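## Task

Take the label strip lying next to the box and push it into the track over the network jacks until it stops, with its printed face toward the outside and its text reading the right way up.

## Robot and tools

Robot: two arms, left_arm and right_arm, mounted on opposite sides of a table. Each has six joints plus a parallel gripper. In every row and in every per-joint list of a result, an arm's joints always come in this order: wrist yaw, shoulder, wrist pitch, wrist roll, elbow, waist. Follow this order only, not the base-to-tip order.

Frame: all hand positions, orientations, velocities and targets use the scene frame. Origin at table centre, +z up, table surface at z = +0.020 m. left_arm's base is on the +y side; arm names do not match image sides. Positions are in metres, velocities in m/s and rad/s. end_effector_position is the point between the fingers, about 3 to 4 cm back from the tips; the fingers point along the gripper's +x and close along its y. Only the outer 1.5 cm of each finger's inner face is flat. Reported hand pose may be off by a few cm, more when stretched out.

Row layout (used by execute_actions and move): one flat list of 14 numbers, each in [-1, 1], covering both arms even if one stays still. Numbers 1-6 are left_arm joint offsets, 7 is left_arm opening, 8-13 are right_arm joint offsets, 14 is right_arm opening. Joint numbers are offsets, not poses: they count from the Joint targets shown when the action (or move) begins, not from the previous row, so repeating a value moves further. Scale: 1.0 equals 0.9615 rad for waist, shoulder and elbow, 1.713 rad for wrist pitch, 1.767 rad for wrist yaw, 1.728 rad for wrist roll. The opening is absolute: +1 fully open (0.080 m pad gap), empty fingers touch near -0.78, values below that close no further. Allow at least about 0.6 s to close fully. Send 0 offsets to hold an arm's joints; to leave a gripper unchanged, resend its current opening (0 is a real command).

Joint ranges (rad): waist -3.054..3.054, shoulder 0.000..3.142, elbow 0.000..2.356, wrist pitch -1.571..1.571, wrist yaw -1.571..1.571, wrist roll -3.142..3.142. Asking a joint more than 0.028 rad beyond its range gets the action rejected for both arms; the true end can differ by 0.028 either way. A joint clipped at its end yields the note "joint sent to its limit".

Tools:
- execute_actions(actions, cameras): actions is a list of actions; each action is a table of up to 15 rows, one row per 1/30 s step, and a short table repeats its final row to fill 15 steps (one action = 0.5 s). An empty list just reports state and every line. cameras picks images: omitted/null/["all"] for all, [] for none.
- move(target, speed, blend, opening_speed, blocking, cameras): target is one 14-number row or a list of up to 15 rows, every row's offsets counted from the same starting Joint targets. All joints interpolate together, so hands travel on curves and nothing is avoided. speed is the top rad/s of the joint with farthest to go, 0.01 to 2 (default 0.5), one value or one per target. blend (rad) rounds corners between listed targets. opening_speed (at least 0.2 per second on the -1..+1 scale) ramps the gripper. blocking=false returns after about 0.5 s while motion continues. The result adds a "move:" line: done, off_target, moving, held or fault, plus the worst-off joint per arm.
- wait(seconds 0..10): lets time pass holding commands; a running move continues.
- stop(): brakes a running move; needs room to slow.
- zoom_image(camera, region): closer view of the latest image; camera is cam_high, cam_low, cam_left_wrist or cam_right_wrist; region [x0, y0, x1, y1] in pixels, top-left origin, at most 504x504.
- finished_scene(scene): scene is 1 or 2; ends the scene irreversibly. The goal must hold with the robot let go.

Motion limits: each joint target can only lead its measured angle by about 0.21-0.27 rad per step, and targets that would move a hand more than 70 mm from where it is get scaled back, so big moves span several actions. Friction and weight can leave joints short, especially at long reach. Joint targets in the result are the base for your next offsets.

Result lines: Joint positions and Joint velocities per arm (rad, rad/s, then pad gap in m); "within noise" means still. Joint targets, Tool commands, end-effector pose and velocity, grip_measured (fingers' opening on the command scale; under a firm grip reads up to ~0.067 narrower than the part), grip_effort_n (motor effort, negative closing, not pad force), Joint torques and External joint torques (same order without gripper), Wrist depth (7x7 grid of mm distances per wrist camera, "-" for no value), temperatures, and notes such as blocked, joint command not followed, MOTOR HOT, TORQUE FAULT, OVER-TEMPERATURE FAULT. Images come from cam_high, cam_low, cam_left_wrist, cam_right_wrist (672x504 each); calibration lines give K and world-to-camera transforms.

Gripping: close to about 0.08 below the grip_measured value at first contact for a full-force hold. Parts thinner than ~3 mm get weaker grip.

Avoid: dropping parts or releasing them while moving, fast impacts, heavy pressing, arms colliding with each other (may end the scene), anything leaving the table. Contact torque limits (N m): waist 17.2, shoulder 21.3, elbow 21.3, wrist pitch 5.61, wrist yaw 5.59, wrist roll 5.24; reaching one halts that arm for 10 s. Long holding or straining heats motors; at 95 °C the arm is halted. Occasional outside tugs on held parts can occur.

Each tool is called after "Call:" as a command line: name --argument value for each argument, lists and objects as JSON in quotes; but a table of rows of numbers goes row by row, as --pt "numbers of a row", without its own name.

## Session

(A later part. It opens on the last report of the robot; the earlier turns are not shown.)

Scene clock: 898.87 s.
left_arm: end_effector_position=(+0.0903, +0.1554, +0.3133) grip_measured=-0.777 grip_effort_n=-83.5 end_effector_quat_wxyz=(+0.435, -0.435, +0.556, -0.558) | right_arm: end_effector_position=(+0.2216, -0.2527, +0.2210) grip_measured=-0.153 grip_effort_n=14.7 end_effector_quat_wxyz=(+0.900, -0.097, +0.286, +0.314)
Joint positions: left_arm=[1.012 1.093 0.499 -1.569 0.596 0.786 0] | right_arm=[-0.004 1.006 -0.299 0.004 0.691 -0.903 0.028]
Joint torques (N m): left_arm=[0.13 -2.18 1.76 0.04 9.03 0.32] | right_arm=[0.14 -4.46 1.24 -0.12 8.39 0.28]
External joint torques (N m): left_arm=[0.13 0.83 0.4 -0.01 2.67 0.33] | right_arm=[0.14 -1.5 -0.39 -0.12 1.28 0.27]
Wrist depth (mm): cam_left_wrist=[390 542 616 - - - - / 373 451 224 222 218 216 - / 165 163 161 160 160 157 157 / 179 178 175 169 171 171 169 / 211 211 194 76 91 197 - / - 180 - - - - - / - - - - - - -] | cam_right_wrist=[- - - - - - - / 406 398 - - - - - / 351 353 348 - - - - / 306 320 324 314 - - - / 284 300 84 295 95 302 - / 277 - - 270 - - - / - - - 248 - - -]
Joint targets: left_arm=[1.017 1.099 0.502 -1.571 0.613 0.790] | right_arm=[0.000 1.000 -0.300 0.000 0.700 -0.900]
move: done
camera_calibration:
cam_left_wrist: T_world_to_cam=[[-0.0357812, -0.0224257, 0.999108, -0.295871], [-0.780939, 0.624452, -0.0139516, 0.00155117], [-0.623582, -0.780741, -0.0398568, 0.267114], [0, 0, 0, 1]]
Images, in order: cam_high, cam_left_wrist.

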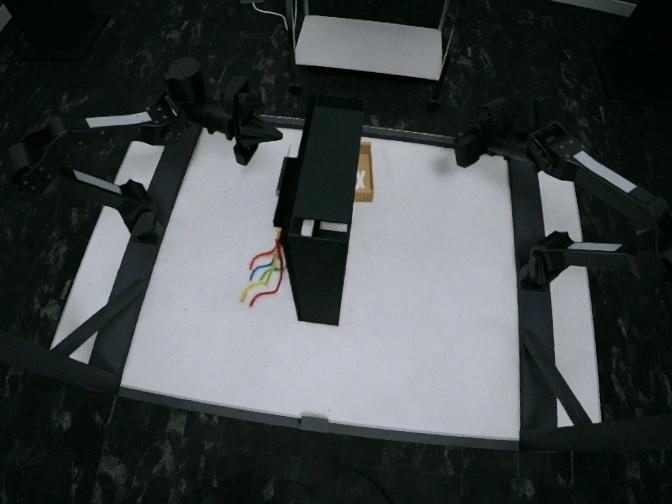

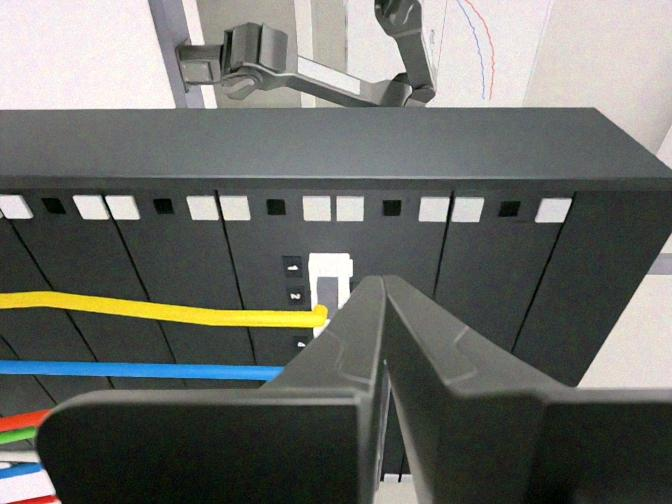

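Call:
move --target '[-0.0467,0.0807,0.0213,0,0.0418,-0.0827,-0.95,0,0,0,0,0,0,-0.15]' --speed 0.12 --cameras '["cam_left_wrist","cam_high"]'

Call:
zoom_image --camera "cam_high" --region '[250, 110, 310, 210]'

Call:
zoom_image --camera "cam_left_wrist" --region '[280, 254, 480, 504]'

Scene clock: 906.73 s.
left_arm: end_effector_position=(+0.0896, +0.1333, +0.3127) grip_measured=-0.777 grip_effort_n=-83.5 end_effector_quat_wxyz=(+0.436, -0.435, +0.556, -0.558) | right_arm: end_effector_position=(+0.2216, -0.2527, +0.2210) grip_measured=-0.153 grip_effort_n=14.7 end_effector_quat_wxyz=(+0.900, -0.097, +0.286, +0.314)
Joint positions: left_arm=[0.939 1.17 0.535 -1.569 0.636 0.715 0] | right_arm=[-0.004 1.006 -0.299 0.004 0.691 -0.903 0.028]
Joint torques (N m): left_arm=[-0.18 -2.64 1.81 0.03 9.02 -0.27] | right_arm=[0.14 -4.47 1.23 -0.13 8.4 0.24]
External joint torques (N m): left_arm=[-0.17 0.84 0.4 -0.02 2.65 -0.3] | right_arm=[0.14 -1.55 -0.38 -0.13 1.33 0.25]
Wrist depth (mm): cam_left_wrist=[385 534 600 - - - - / 383 506 613 665 693 - - / 164 162 159 159 158 157 155 / 148 148 145 143 141 141 139 / 170 173 170 76 91 163 161 / - 199 - - - - 186 / - - - - - - -] | cam_right_wrist=[- - - - - - - / 403 395 - - - - - / 351 352 347 - - - - / 307 319 326 314 - - - / 283 299 84 296 95 303 - / 278 - - 269 - - - / - - - 250 - - -]
Joint targets: left_arm=[0.934 1.176 0.538 -1.571 0.653 0.711] | right_arm=[0.000 1.000 -0.300 0.000 0.700 -0.900]
move: done
camera_calibration:
cam_left_wrist: T_world_to_cam=[[-0.0348993, -0.0232761, 0.99912, -0.295778], [-0.78214, 0.622972, -0.012807, 0.0148211], [-0.622125, -0.781898, -0.0399464, 0.249396], [0, 0, 0, 1]]
Images, in order: cam_high, cam_left_wrist.

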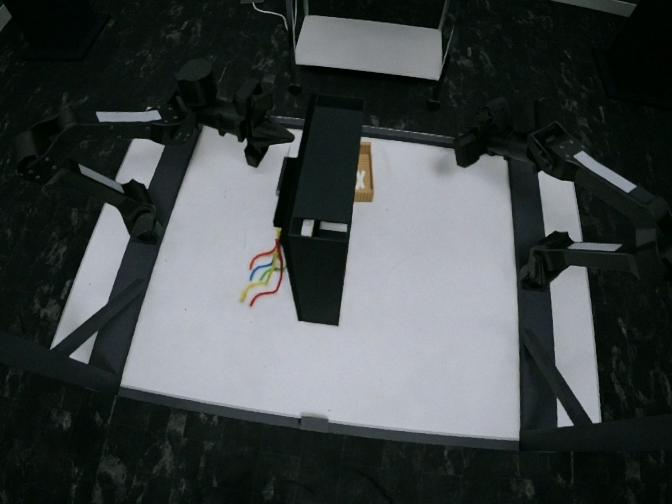

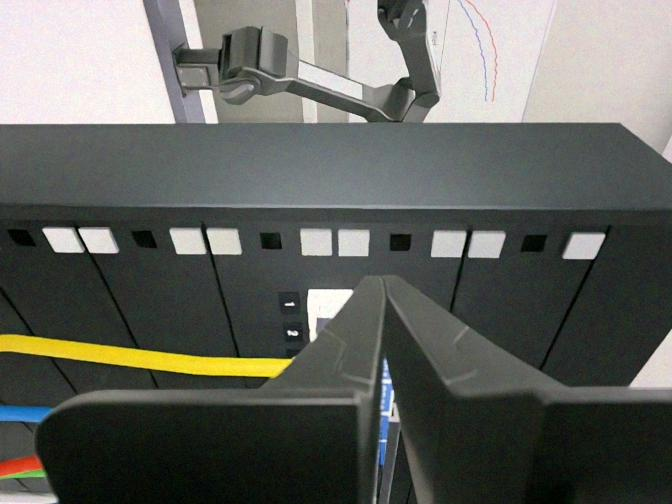

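Scaled by 5.040.

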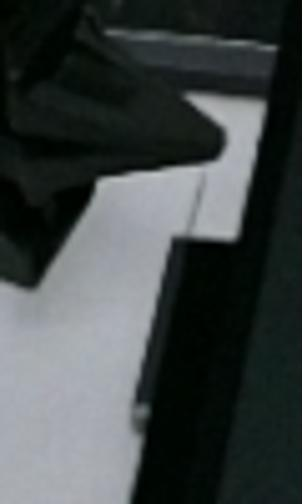

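Scaled by 2.016.

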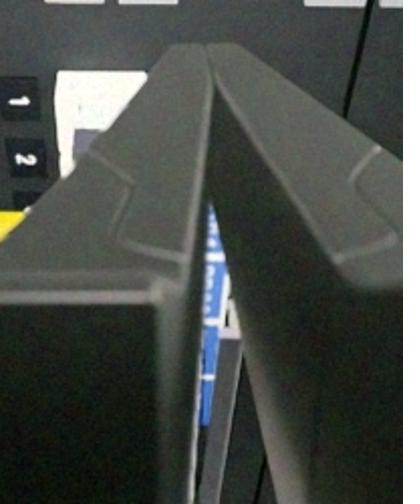

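Call:
move --pt "0 -0.0146 -0.0018 0 -0.027 0 -0.95 0 0 0 0 0 0 -0.15" --pt "-0.0296 -0.0583 -0.0127 0 -0.0523 -0.0544 -0.95 0 0 0 0 0 0 -0.15" --pt "-0.057 -0.0931 -0.0225 0 -0.0697 -0.1048 -0.95 0 0 0 0 0 0 -0.15" --speed '[0.1,0.08,0.08]' --blend '[0,0.02,0]' --cameras '["cam_left_wrist","cam_high"]'

Call:
zoom_image --camera "cam_high" --region '[250, 110, 310, 210]'

Call:
zoom_image --camera "cam_left_wrist" --region '[280, 254, 480, 504]'

Scene clock: 924.50 s.
left_arm: end_effector_position=(+0.0629, +0.1321, +0.3130) grip_measured=-0.777 grip_effort_n=-83.5 end_effector_quat_wxyz=(+0.436, -0.435, +0.556, -0.558) | right_arm: end_effector_position=(+0.2216, -0.2527, +0.2210) grip_measured=-0.153 grip_effort_n=15.1 end_effector_quat_wxyz=(+0.900, -0.097, +0.286, +0.314)
Joint positions: left_arm=[0.838 1.096 0.5 -1.569 0.598 0.614 0] | right_arm=[-0.004 1.006 -0.299 0.004 0.691 -0.903 0.028]
Joint torques (N m): left_arm=[-0.16 -4.27 1.61 0.04 5.61 -0.33] | right_arm=[0.14 -4.44 1.22 -0.13 8.47 0.33]
External joint torques (N m): left_arm=[-0.16 -1.15 0.16 -0.01 -0.87 -0.34] | right_arm=[0.14 -1.53 -0.38 -0.13 1.45 0.33]
Motor temperatures (°C): left_arm=[25 25 43 24 39 22] | right_arm=[24 25 36 26 37 23]
Wrist depth (mm): cam_left_wrist=[384 532 560 - 555 - - / 150 149 147 144 142 131 139 / 128 126 130 125 121 125 120 / 148 147 146 136 141 139 138 / 181 172 121 76 91 163 160 / - 190 - - - - 184 / - - - - - - -] | cam_right_wrist=[- - - - - - - / 405 397 - - - - - / 353 354 345 - - - - / 307 317 325 316 - - - / 283 298 84 294 95 303 - / 280 - - 270 - - - / - - - 249 - - -]
Joint targets: left_arm=[0.833 1.087 0.500 -1.571 0.586 0.610] | right_arm=[0.000 1.000 -0.300 0.000 0.700 -0.900]
move: done
camera_calibration:
cam_left_wrist: T_world_to_cam=[[-0.0348334, -0.0232265, 0.999123, -0.29713], [-0.78214, 0.622971, -0.0127864, -0.00534284], [-0.622128, -0.7819, -0.0398666, 0.231896], [0, 0, 0, 1]]
Images, in order: cam_high, cam_left_wrist.

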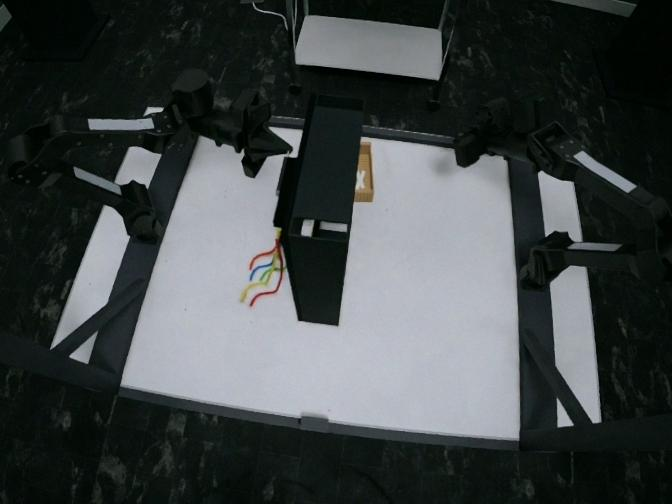

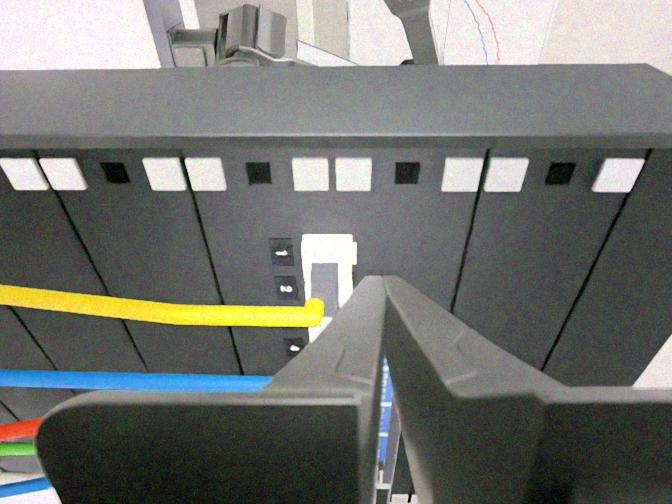

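Scaled by 5.040.

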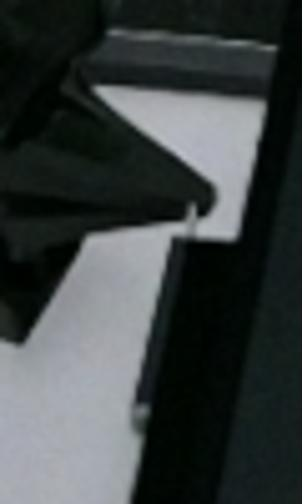

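Scaled by 2.016.

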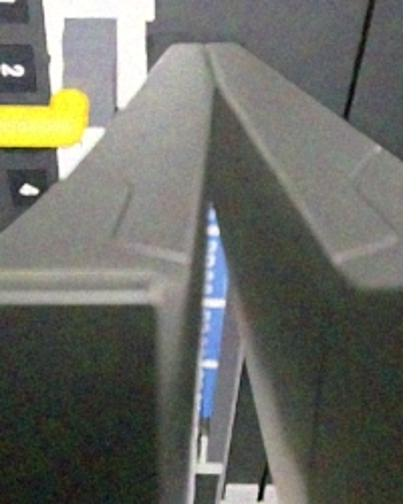

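Call:
zoom_image --camera "cam_high" --region '[275, 140, 300, 170]'

Call:
zoom_image --camera "cam_left_wrist" --region '[360, 340, 420, 504]'

Call:
execute_actions --actions '[]' --cameras '["cam_low","cam_high"]'

Call:
zoom_image --camera "cam_low" --region '[430, 140, 500, 210]'

Scaled by 16.800.

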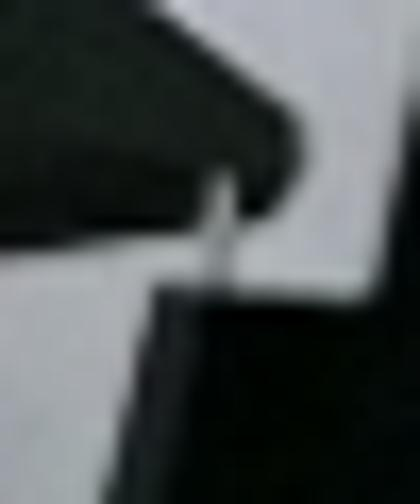

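Scaled by 3.073.

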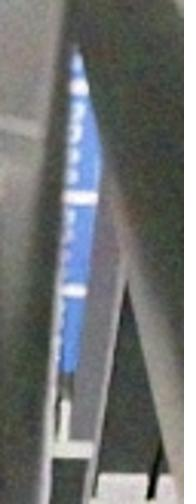

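Scene clock: 932.60 s.
left_arm: end_effector_position=(+0.0628, +0.1322, +0.3130) grip_measured=-0.777 grip_effort_n=-83.5 end_effector_quat_wxyz=(+0.436, -0.435, +0.556, -0.558) | right_arm: end_effector_position=(+0.2216, -0.2527, +0.2210) grip_measured=-0.153 grip_effort_n=15.1 end_effector_quat_wxyz=(+0.900, -0.097, +0.286, +0.314)
Joint names: [wrist yaw, shoulder, wrist pitch, wrist roll, elbow, waist]
Joint positions: left_arm=[0.838 1.096 0.5 -1.569 0.597 0.614 0] | right_arm=[-0.004 1.006 -0.299 0.004 0.691 -0.903 0.028]
Joint velocities: within noise
Joint torques (N m): left_arm=[-0.16 -4.23 1.61 0.03 5.65 -0.32] | right_arm=[0.14 -4.4 1.22 -0.14 8.4 0.31]
External joint torques (N m): left_arm=[-0.16 -1.15 0.16 -0.02 -0.82 -0.33] | right_arm=[0.14 -1.51 -0.38 -0.14 1.36 0.31]
Motor temperatures (°C): left_arm=[25 25 42 24 38 22] | right_arm=[24 25 36 26 37 23]
Heat: left arm: hottest wrist pitch 42 °C (+1.0 °C/min); right arm: hottest elbow 37 °C (+0.0 °C/min).
Wrist depth (mm): cam_left_wrist=[384 533 562 - 560 - - / 162 148 146 143 142 131 139 / 128 126 130 125 122 125 121 / 149 147 145 136 141 139 138 / 180 172 157 76 91 163 160 / - 190 - - - - 184 / - - - - - - -] | cam_right_wrist=[- - - - - - - / 403 396 - - - - - / 352 358 348 - - - - / 306 320 324 315 - - - / 285 300 84 296 96 302 - / 279 - - 269 - - - / - - - 249 - - -]
Joint targets: left_arm=[0.834 1.086 0.500 -1.571 0.586 0.610] | right_arm=[0.000 1.000 -0.300 0.000 0.700 -0.900]
Tool commands: left_gripper/opening=-0.95 right_gripper/opening=-0.15
Images, in order (width x height): cam_high 672x504, cam_low 672x504.

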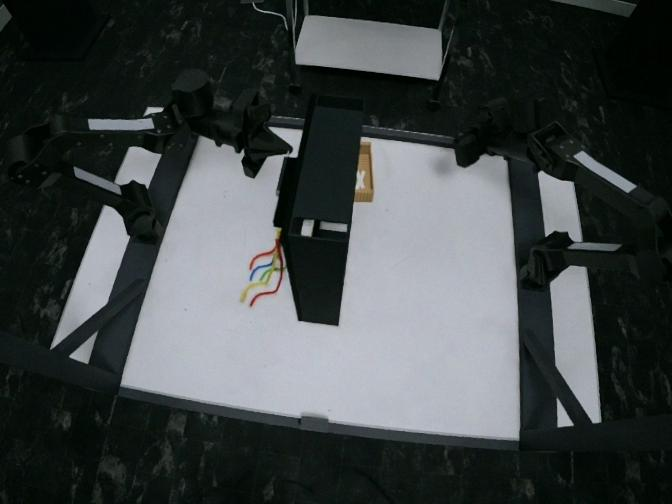

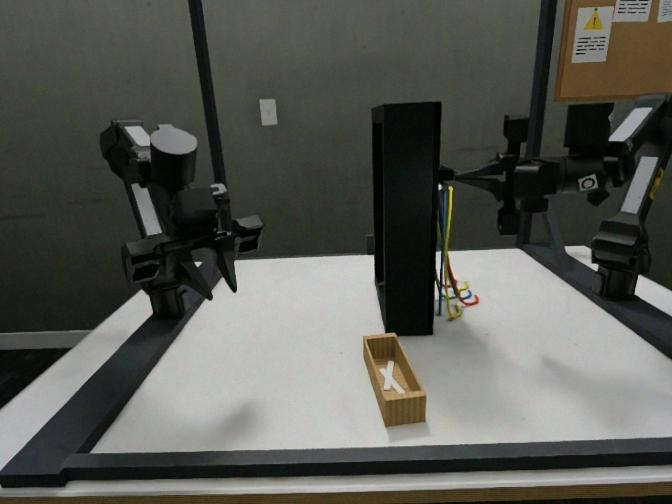

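Scaled by 7.200.

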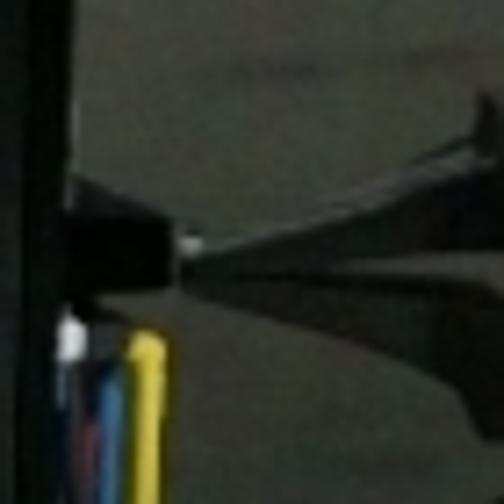

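Call:
move --target '[-0.0218,-0.0251,-0.0068,0,-0.013,-0.0401,-0.95,0,0,0,0,0,0,-0.15]' --speed 0.06 --cameras '["cam_left_wrist","cam_high","cam_low"]'

Call:
zoom_image --camera "cam_high" --region '[275, 140, 300, 170]'

Call:
zoom_image --camera "cam_left_wrist" --region '[360, 340, 420, 504]'

Call:
zoom_image --camera "cam_low" --region '[430, 140, 500, 210]'

Scene clock: 949.97 s.
left_arm: end_effector_position=(+0.0535, +0.1319, +0.3130) grip_measured=-0.777 grip_effort_n=-83.5 end_effector_quat_wxyz=(+0.436, -0.435, +0.556, -0.558) | right_arm: end_effector_position=(+0.2216, -0.2527, +0.2210) grip_measured=-0.153 grip_effort_n=14.7 end_effector_quat_wxyz=(+0.900, -0.097, +0.286, +0.314)
Joint positions: left_arm=[0.8 1.072 0.488 -1.569 0.585 0.576 0] | right_arm=[-0.004 1.006 -0.299 0.004 0.691 -0.903 0.028]
Joint torques (N m): left_arm=[-0.18 -4.11 1.61 0.03 5.59 -0.28] | right_arm=[0.15 -4.54 1.23 -0.13 8.39 0.26]
External joint torques (N m): left_arm=[-0.18 -1.1 0.13 -0.02 -0.94 -0.26] | right_arm=[0.15 -1.63 -0.4 -0.13 1.28 0.29]
Wrist depth (mm): cam_left_wrist=[367 473 545 - 517 - - / - 121 128 117 116 115 113 / 129 128 130 125 121 122 120 / 143 146 145 131 141 139 138 / 175 171 168 83 91 162 160 / - 197 - - - - 183 / - - - - - - -] | cam_right_wrist=[- - - - - - - / 407 396 - - - - - / 353 354 346 - - - - / 307 318 325 314 - - - / 281 300 84 296 95 303 - / 279 - - 270 - - - / - - - 248 - - -]
Joint targets: left_arm=[0.795 1.062 0.488 -1.571 0.573 0.571] | right_arm=[0.000 1.000 -0.300 0.000 0.700 -0.900]
move: done
camera_calibration:
cam_left_wrist: T_world_to_cam=[[-0.0350082, -0.0228857, 0.999125, -0.297443], [-0.782138, 0.622967, -0.0131357, -0.0124745], [-0.622121, -0.781914, -0.0397087, 0.225804], [0, 0, 0, 1]]
Images, in order: cam_high, cam_low, cam_left_wrist.

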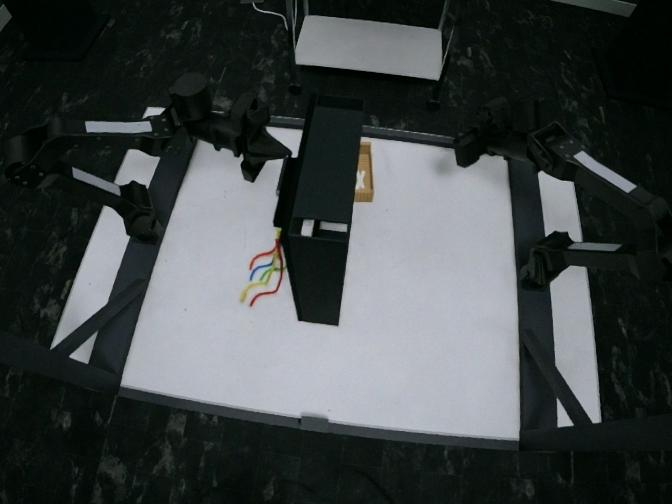

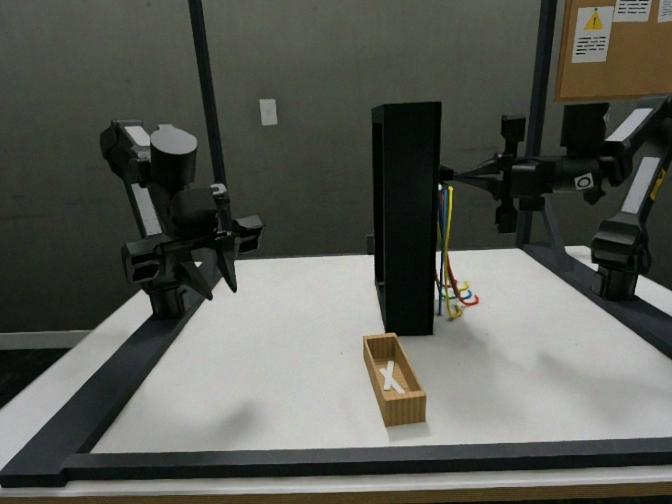

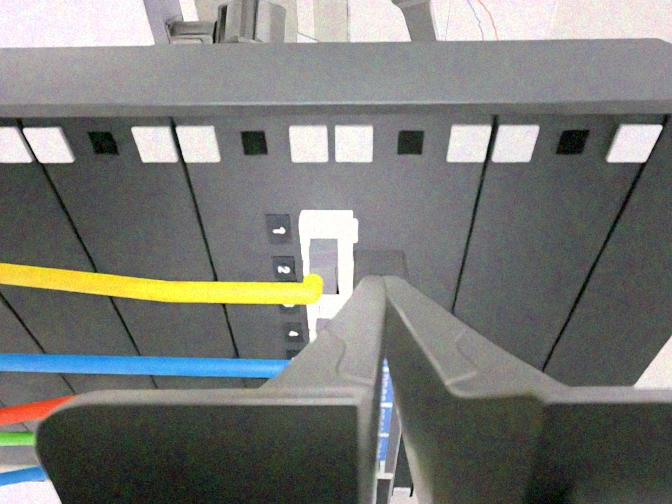

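Scaled by 16.800.

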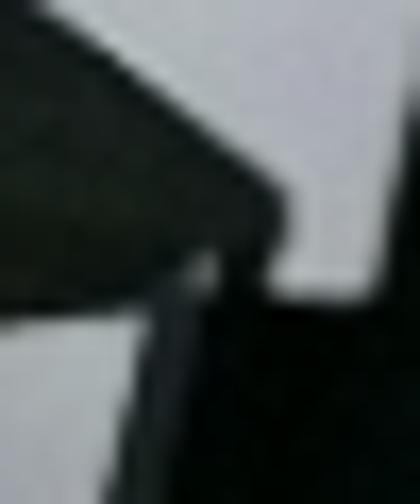

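Scaled by 3.073.

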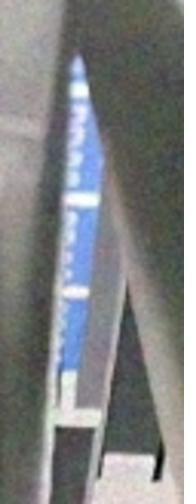

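Scaled by 7.200.

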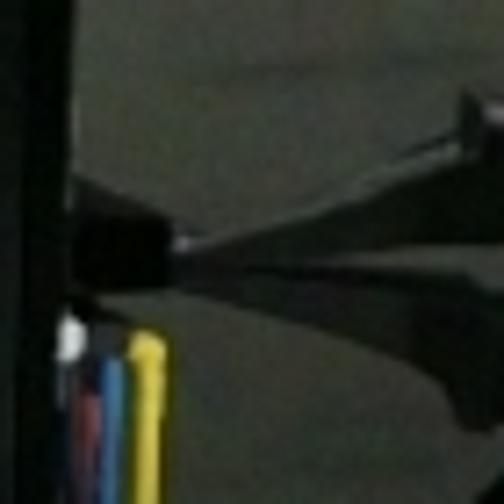

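Call:
move --target '[-0.0073,-0.0083,-0.0023,0,-0.0044,-0.0134,-0.95,0,0,0,0,0,0,-0.15]' --speed 0.05 --cameras '["cam_left_wrist","cam_high"]'

Call:
zoom_image --camera "cam_left_wrist" --region '[360, 340, 420, 504]'

Call:
zoom_image --camera "cam_high" --region '[275, 140, 300, 170]'

Scene clock: 958.80 s.
left_arm: end_effector_position=(+0.0504, +0.1319, +0.3128) grip_measured=-0.777 grip_effort_n=-83.5 end_effector_quat_wxyz=(+0.436, -0.435, +0.556, -0.558) | right_arm: end_effector_position=(+0.2216, -0.2527, +0.2210) grip_measured=-0.153 grip_effort_n=14.7 end_effector_quat_wxyz=(+0.900, -0.097, +0.286, +0.314)
Joint positions: left_arm=[0.787 1.064 0.484 -1.569 0.581 0.563 0] | right_arm=[-0.004 1.006 -0.299 0.004 0.691 -0.903 0.028]
Joint torques (N m): left_arm=[-0.16 -4.06 1.63 0.04 5.6 -0.34] | right_arm=[0.14 -4.48 1.21 -0.14 8.44 0.3]
External joint torques (N m): left_arm=[-0.16 -1.12 0.16 -0.01 -0.9 -0.32] | right_arm=[0.14 -1.52 -0.42 -0.14 1.33 0.3]
Wrist depth (mm): cam_left_wrist=[366 468 180 176 171 167 164 / - 119 118 115 115 112 112 / 129 128 130 125 122 123 120 / 139 144 141 127 140 139 138 / 169 166 168 76 91 161 160 / - 198 - - - - 183 / - - - - - - -] | cam_right_wrist=[- - - - - - - / 408 399 - - - - - / 351 354 350 - - - - / 307 316 328 313 - - - / 284 301 84 295 96 301 - / 280 - - 271 - - - / - - - 249 - - -]
Joint targets: left_arm=[0.782 1.055 0.484 -1.571 0.569 0.558] | right_arm=[0.000 1.000 -0.300 0.000 0.700 -0.900]
move: done
camera_calibration:
cam_left_wrist: T_world_to_cam=[[-0.0347978, -0.0232038, 0.999125, -0.297371], [-0.782141, 0.622971, -0.0127727, -0.0150211], [-0.622129, -0.781901, -0.0398267, 0.223888], [0, 0, 0, 1]]
Images, in order: cam_high, cam_left_wrist.

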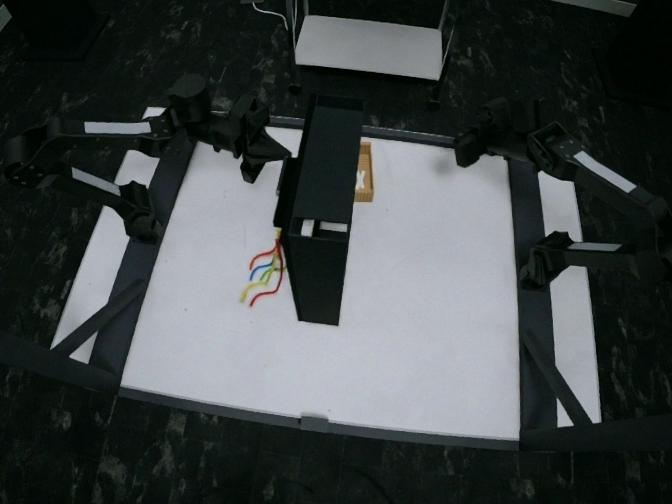

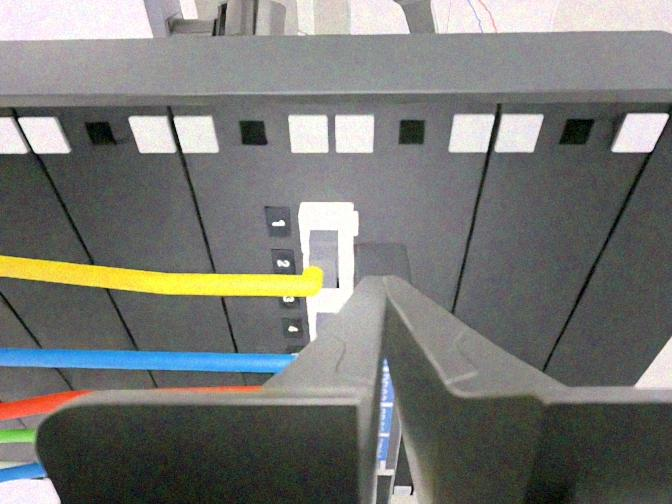

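Scaled by 3.073.

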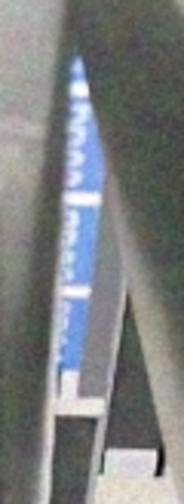

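Scaled by 16.800.

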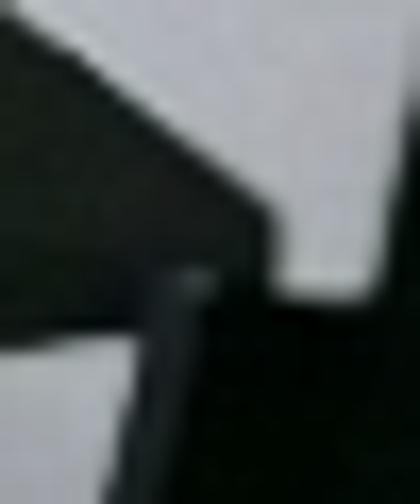

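Call:
move --target '[-0.0073,-0.0083,-0.0023,0,-0.0044,-0.0154,-0.95,0,0,0,0,0,0,-0.15]' --speed 0.05 --cameras '["cam_left_wrist","cam_high"]'

Call:
zoom_image --camera "cam_left_wrist" --region '[360, 340, 420, 504]'

Call:
zoom_image --camera "cam_high" --region '[275, 140, 300, 170]'

Scene clock: 971.97 s.
left_arm: end_effector_position=(+0.0472, +0.1318, +0.3127) grip_measured=-0.777 grip_effort_n=-83.5 end_effector_quat_wxyz=(+0.436, -0.435, +0.556, -0.558) | right_arm: end_effector_position=(+0.2216, -0.2527, +0.2210) grip_measured=-0.153 grip_effort_n=14.7 end_effector_quat_wxyz=(+0.900, -0.097, +0.286, +0.314)
Joint positions: left_arm=[0.773 1.056 0.48 -1.569 0.577 0.549 0] | right_arm=[-0.004 1.006 -0.299 0.004 0.691 -0.903 0.028]
Joint torques (N m): left_arm=[-0.13 -4.02 1.64 0.03 5.59 -0.44] | right_arm=[0.13 -4.42 1.21 -0.12 8.41 0.29]
External joint torques (N m): left_arm=[-0.12 -1.17 0.17 -0.02 -0.9 -0.44] | right_arm=[0.14 -1.48 -0.43 -0.12 1.28 0.28]
Wrist depth (mm): cam_left_wrist=[349 172 168 163 159 - 152 / - 116 115 112 112 111 110 / 129 128 130 124 121 122 120 / 144 142 141 126 140 139 138 / 168 166 163 76 91 162 159 / - 197 - - - - 182 / - - - - - - -] | cam_right_wrist=[- - - - - - - / 410 398 - - - - - / 353 355 348 - - - - / 307 316 327 316 - - - / 283 302 84 294 95 303 - / 279 - - 269 - - - / - - - 248 - - -]
Joint targets: left_arm=[0.769 1.046 0.480 -1.571 0.565 0.544] | right_arm=[0.000 1.000 -0.300 0.000 0.700 -0.900]
move: done
camera_calibration:
cam_left_wrist: T_world_to_cam=[[-0.0347791, -0.0232111, 0.999125, -0.297384], [-0.782379, 0.622672, -0.0127686, -0.0174206], [-0.621831, -0.782138, -0.0398159, 0.22188], [0, 0, 0, 1]]
Images, in order: cam_high, cam_left_wrist.

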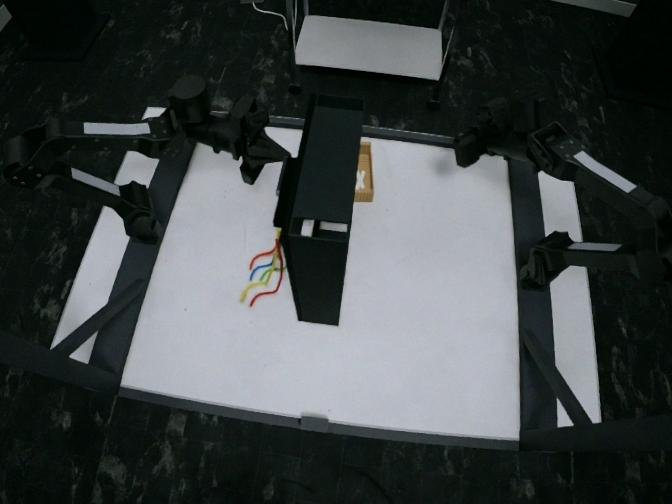

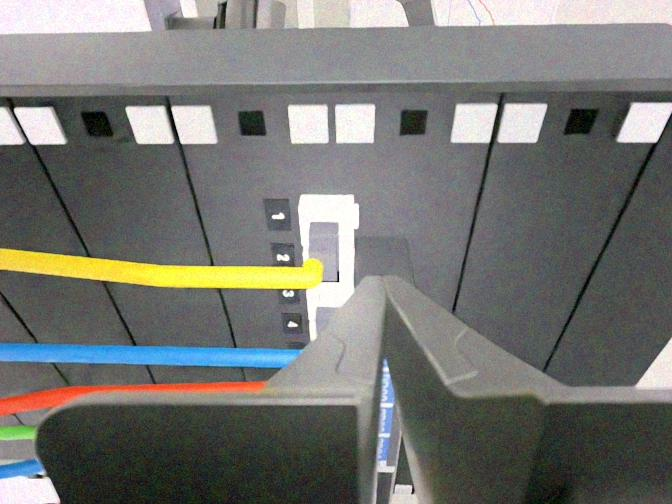

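Scaled by 3.073.

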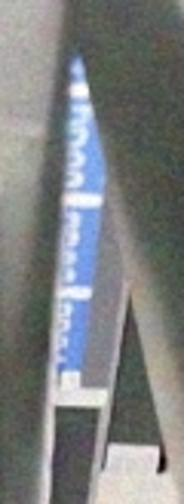

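Scaled by 16.800.

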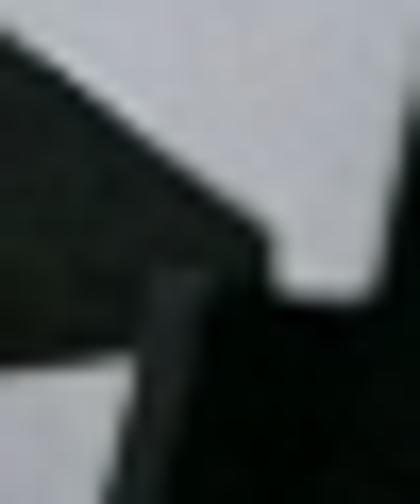

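Call:
zoom_image --camera "cam_left_wrist" --region '[368, 430, 408, 490]'

Scaled by 8.400.

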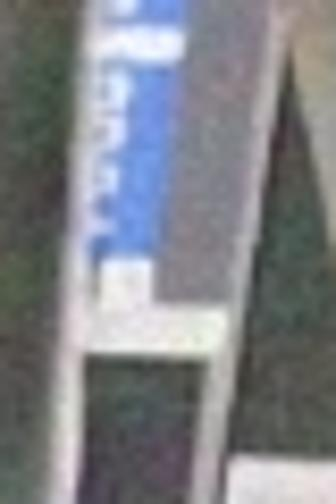

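Call:
move --pt "0.017 0 0 0 0 0.0312 -0.95 0 0 0 0 0 0 -0.15" --pt "0.017 -0.5679 -0.2218 0 -0.1508 0.0312 -0.95 0 0 0 0 0 0 -0.15" --pt "-0.322 -0.776 -0.2802 0.9091 -0.1716 -0.3578 0.6 0 0 0 0 0 0 -0.15" --speed '[0.1,0.3,0.8]' --opening_speed 1.5 --cameras '["cam_left_wrist","cam_high"]'

Call:
zoom_image --camera "cam_left_wrist" --region '[260, 225, 360, 290]'

Call:
zoom_image --camera "cam_left_wrist" --region '[360, 225, 460, 290]'

Scene clock: 1029.73 s.
left_arm: end_effector_position=(-0.0089, +0.2316, +0.3301) grip_measured=+0.596 grip_effort_n=16.0 end_effector_quat_wxyz=(+0.699, -0.030, -0.043, -0.713) | right_arm: end_effector_position=(+0.2216, -0.2527, +0.2210) grip_measured=-0.153 grip_effort_n=15.1 end_effector_quat_wxyz=(+0.900, -0.097, +0.286, +0.314)
Joint positions: left_arm=[0.205 0.306 0 -0.003 0.411 0.204 0.062] | right_arm=[-0.004 1.006 -0.299 0.004 0.691 -0.903 0.028]
Joint torques (N m): left_arm=[-0.18 0.4 1.77 0.11 5.66 -0.34] | right_arm=[0.14 -4.4 1.22 -0.1 8.45 0.25]
External joint torques (N m): left_arm=[-0.16 -0.19 0.18 0.1 -0.83 -0.34] | right_arm=[0.13 -1.5 -0.38 -0.11 1.41 0.29]
Motor temperatures (°C): left_arm=[25 24 40 24 32 22] | right_arm=[24 25 36 26 38 23]
Wrist depth (mm): cam_left_wrist=[- - 205 206 206 205 206 / - - 217 217 217 217 217 / - - 229 229 230 231 233 / - - 241 202 204 221 249 / - - 98 257 259 92 254 / - - 98 276 278 83 - / - - 292 298 293 302 -] | cam_right_wrist=[- - - - - - - / 408 399 - - - - - / 352 353 345 - - - - / 306 318 325 315 - - - / 284 301 84 297 95 303 - / 279 - - 270 - - - / - - - 248 - - -]
Joint targets: left_arm=[0.200 0.300 0.000 0.000 0.400 0.200] | right_arm=[0.000 1.000 -0.300 0.000 0.700 -0.900]
move: done
camera_calibration:
cam_left_wrist: T_world_to_cam=[[-0.999033, -0.014402, -0.0415409, 0.0185065], [0.0347604, 0.319809, -0.946844, 0.262507], [0.0269216, -0.947372, -0.318999, 0.401878], [0, 0, 0, 1]]
Images, in order: cam_high, cam_left_wrist.

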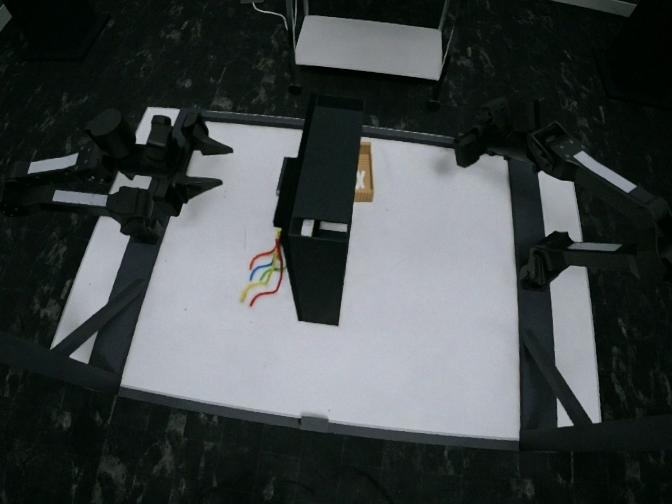

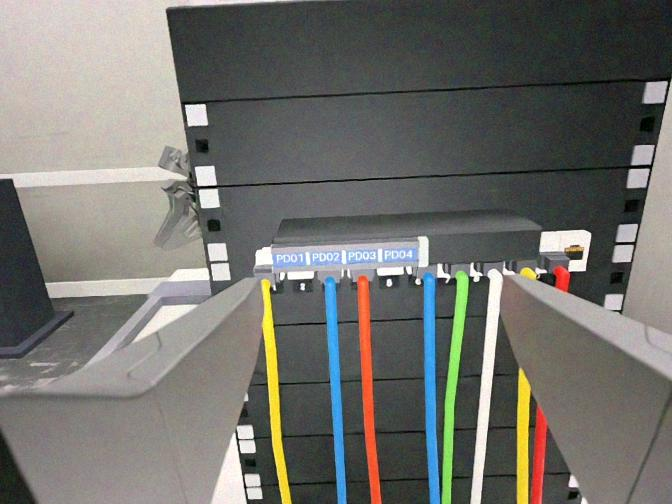

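Scaled by 5.040.

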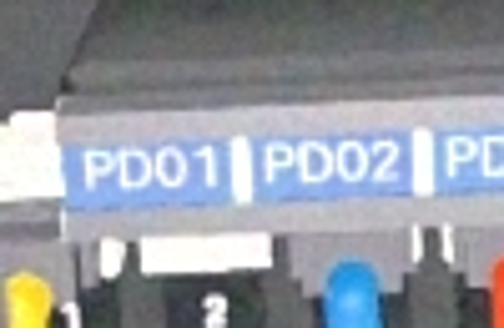

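Scaled by 5.040.

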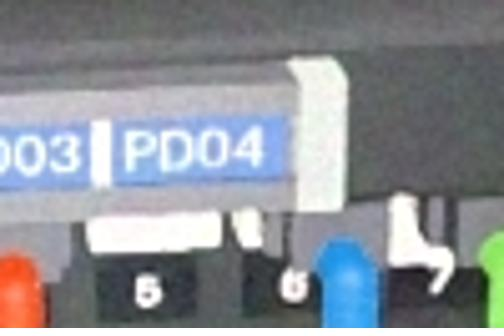

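Call:
execute_actions --actions '[]' --cameras '["cam_left_wrist"]'

Call:
zoom_image --camera "cam_left_wrist" --region '[380, 225, 450, 275]'

Call:
zoom_image --camera "cam_left_wrist" --region '[255, 200, 445, 300]'

Scene clock: 1051.43 s.
left_arm: end_effector_position=(-0.0089, +0.2316, +0.3301) grip_measured=+0.596 grip_effort_n=15.6 end_effector_quat_wxyz=(+0.699, -0.030, -0.043, -0.713) | right_arm: end_effector_position=(+0.2216, -0.2527, +0.2210) grip_measured=-0.153 grip_effort_n=14.7 end_effector_quat_wxyz=(+0.900, -0.097, +0.286, +0.314)
Joint names: [wrist yaw, shoulder, wrist pitch, wrist roll, elbow, waist]
Joint positions: left_arm=[0.205 0.306 0 -0.003 0.411 0.204 0.062] | right_arm=[-0.004 1.006 -0.299 0.004 0.691 -0.903 0.028]
Joint velocities: within noise
Joint torques (N m): left_arm=[-0.19 0.35 1.77 0.11 5.62 -0.33] | right_arm=[0.14 -4.47 1.22 -0.13 8.44 0.29]
External joint torques (N m): left_arm=[-0.17 -0.27 0.2 0.11 -0.8 -0.34] | right_arm=[0.14 -1.53 -0.4 -0.14 1.36 0.29]
Motor temperatures (°C): left_arm=[25 24 42 24 34 22] | right_arm=[24 25 37 26 38 23]
Heat: left arm: hottest wrist pitch 42 °C (+2.0 °C/min); right arm: hottest elbow 38 °C (+1.0 °C/min).
Wrist depth (mm): cam_left_wrist=[- - 205 206 205 205 205 / - - 217 218 217 217 218 / - - 230 229 230 230 233 / - - 241 203 204 221 247 / - - 98 258 257 92 255 / - - 98 274 276 83 - / - - 291 296 293 302 -] | cam_right_wrist=[- - - - - - - / 405 400 - - - - - / 353 353 347 - - - - / 304 318 326 314 - - - / 285 299 84 295 96 300 - / 279 - - 271 - - - / - - - 250 - - -]
Joint targets: left_arm=[0.200 0.300 0.000 0.000 0.400 0.200] | right_arm=[0.000 1.000 -0.300 0.000 0.700 -0.900]
Tool commands: left_gripper/opening=+0.6 right_gripper/opening=-0.15
camera_calibration:
cam_left_wrist: T_world_to_cam=[[-0.999029, -0.0147813, -0.0415014, 0.0186387], [0.0346018, 0.319816, -0.946848, 0.262505], [0.0272684, -0.947365, -0.318994, 0.401875], [0, 0, 0, 1]] pos_world=[-0.00142106, 0.297044, 0.377522]
Images, in order (width x height): cam_left_wrist 672x504.

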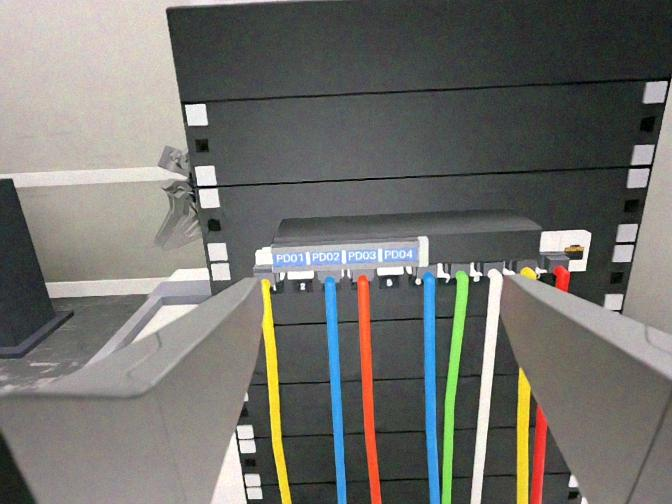

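Scaled by 7.200.

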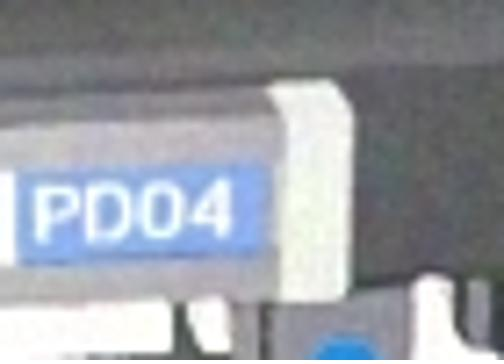

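Scaled by 2.653.

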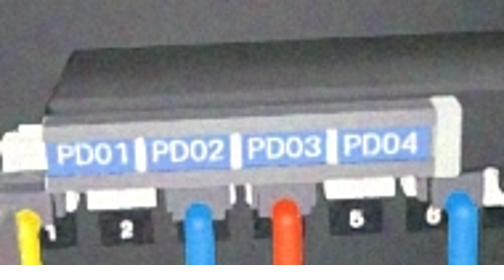

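Call:
zoom_image --camera "cam_left_wrist" --region '[250, 235, 320, 285]'

Call:
zoom_image --camera "cam_left_wrist" --region '[405, 238, 433, 270]'

Scaled by 7.200.

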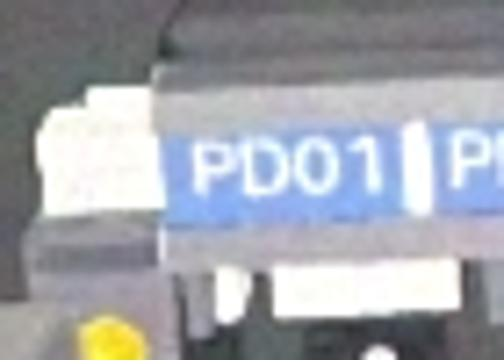

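Scaled by 15.750.

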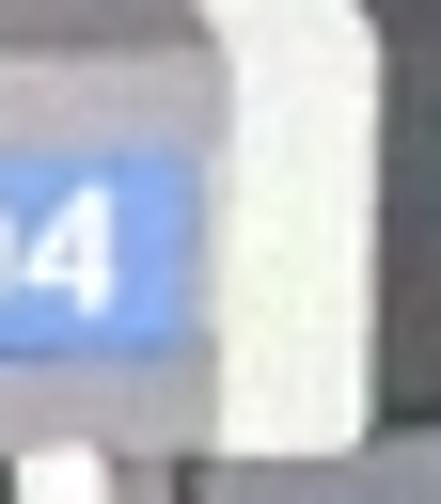

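Call:
finished_scene --scene 2

The scene is finished: the task was done.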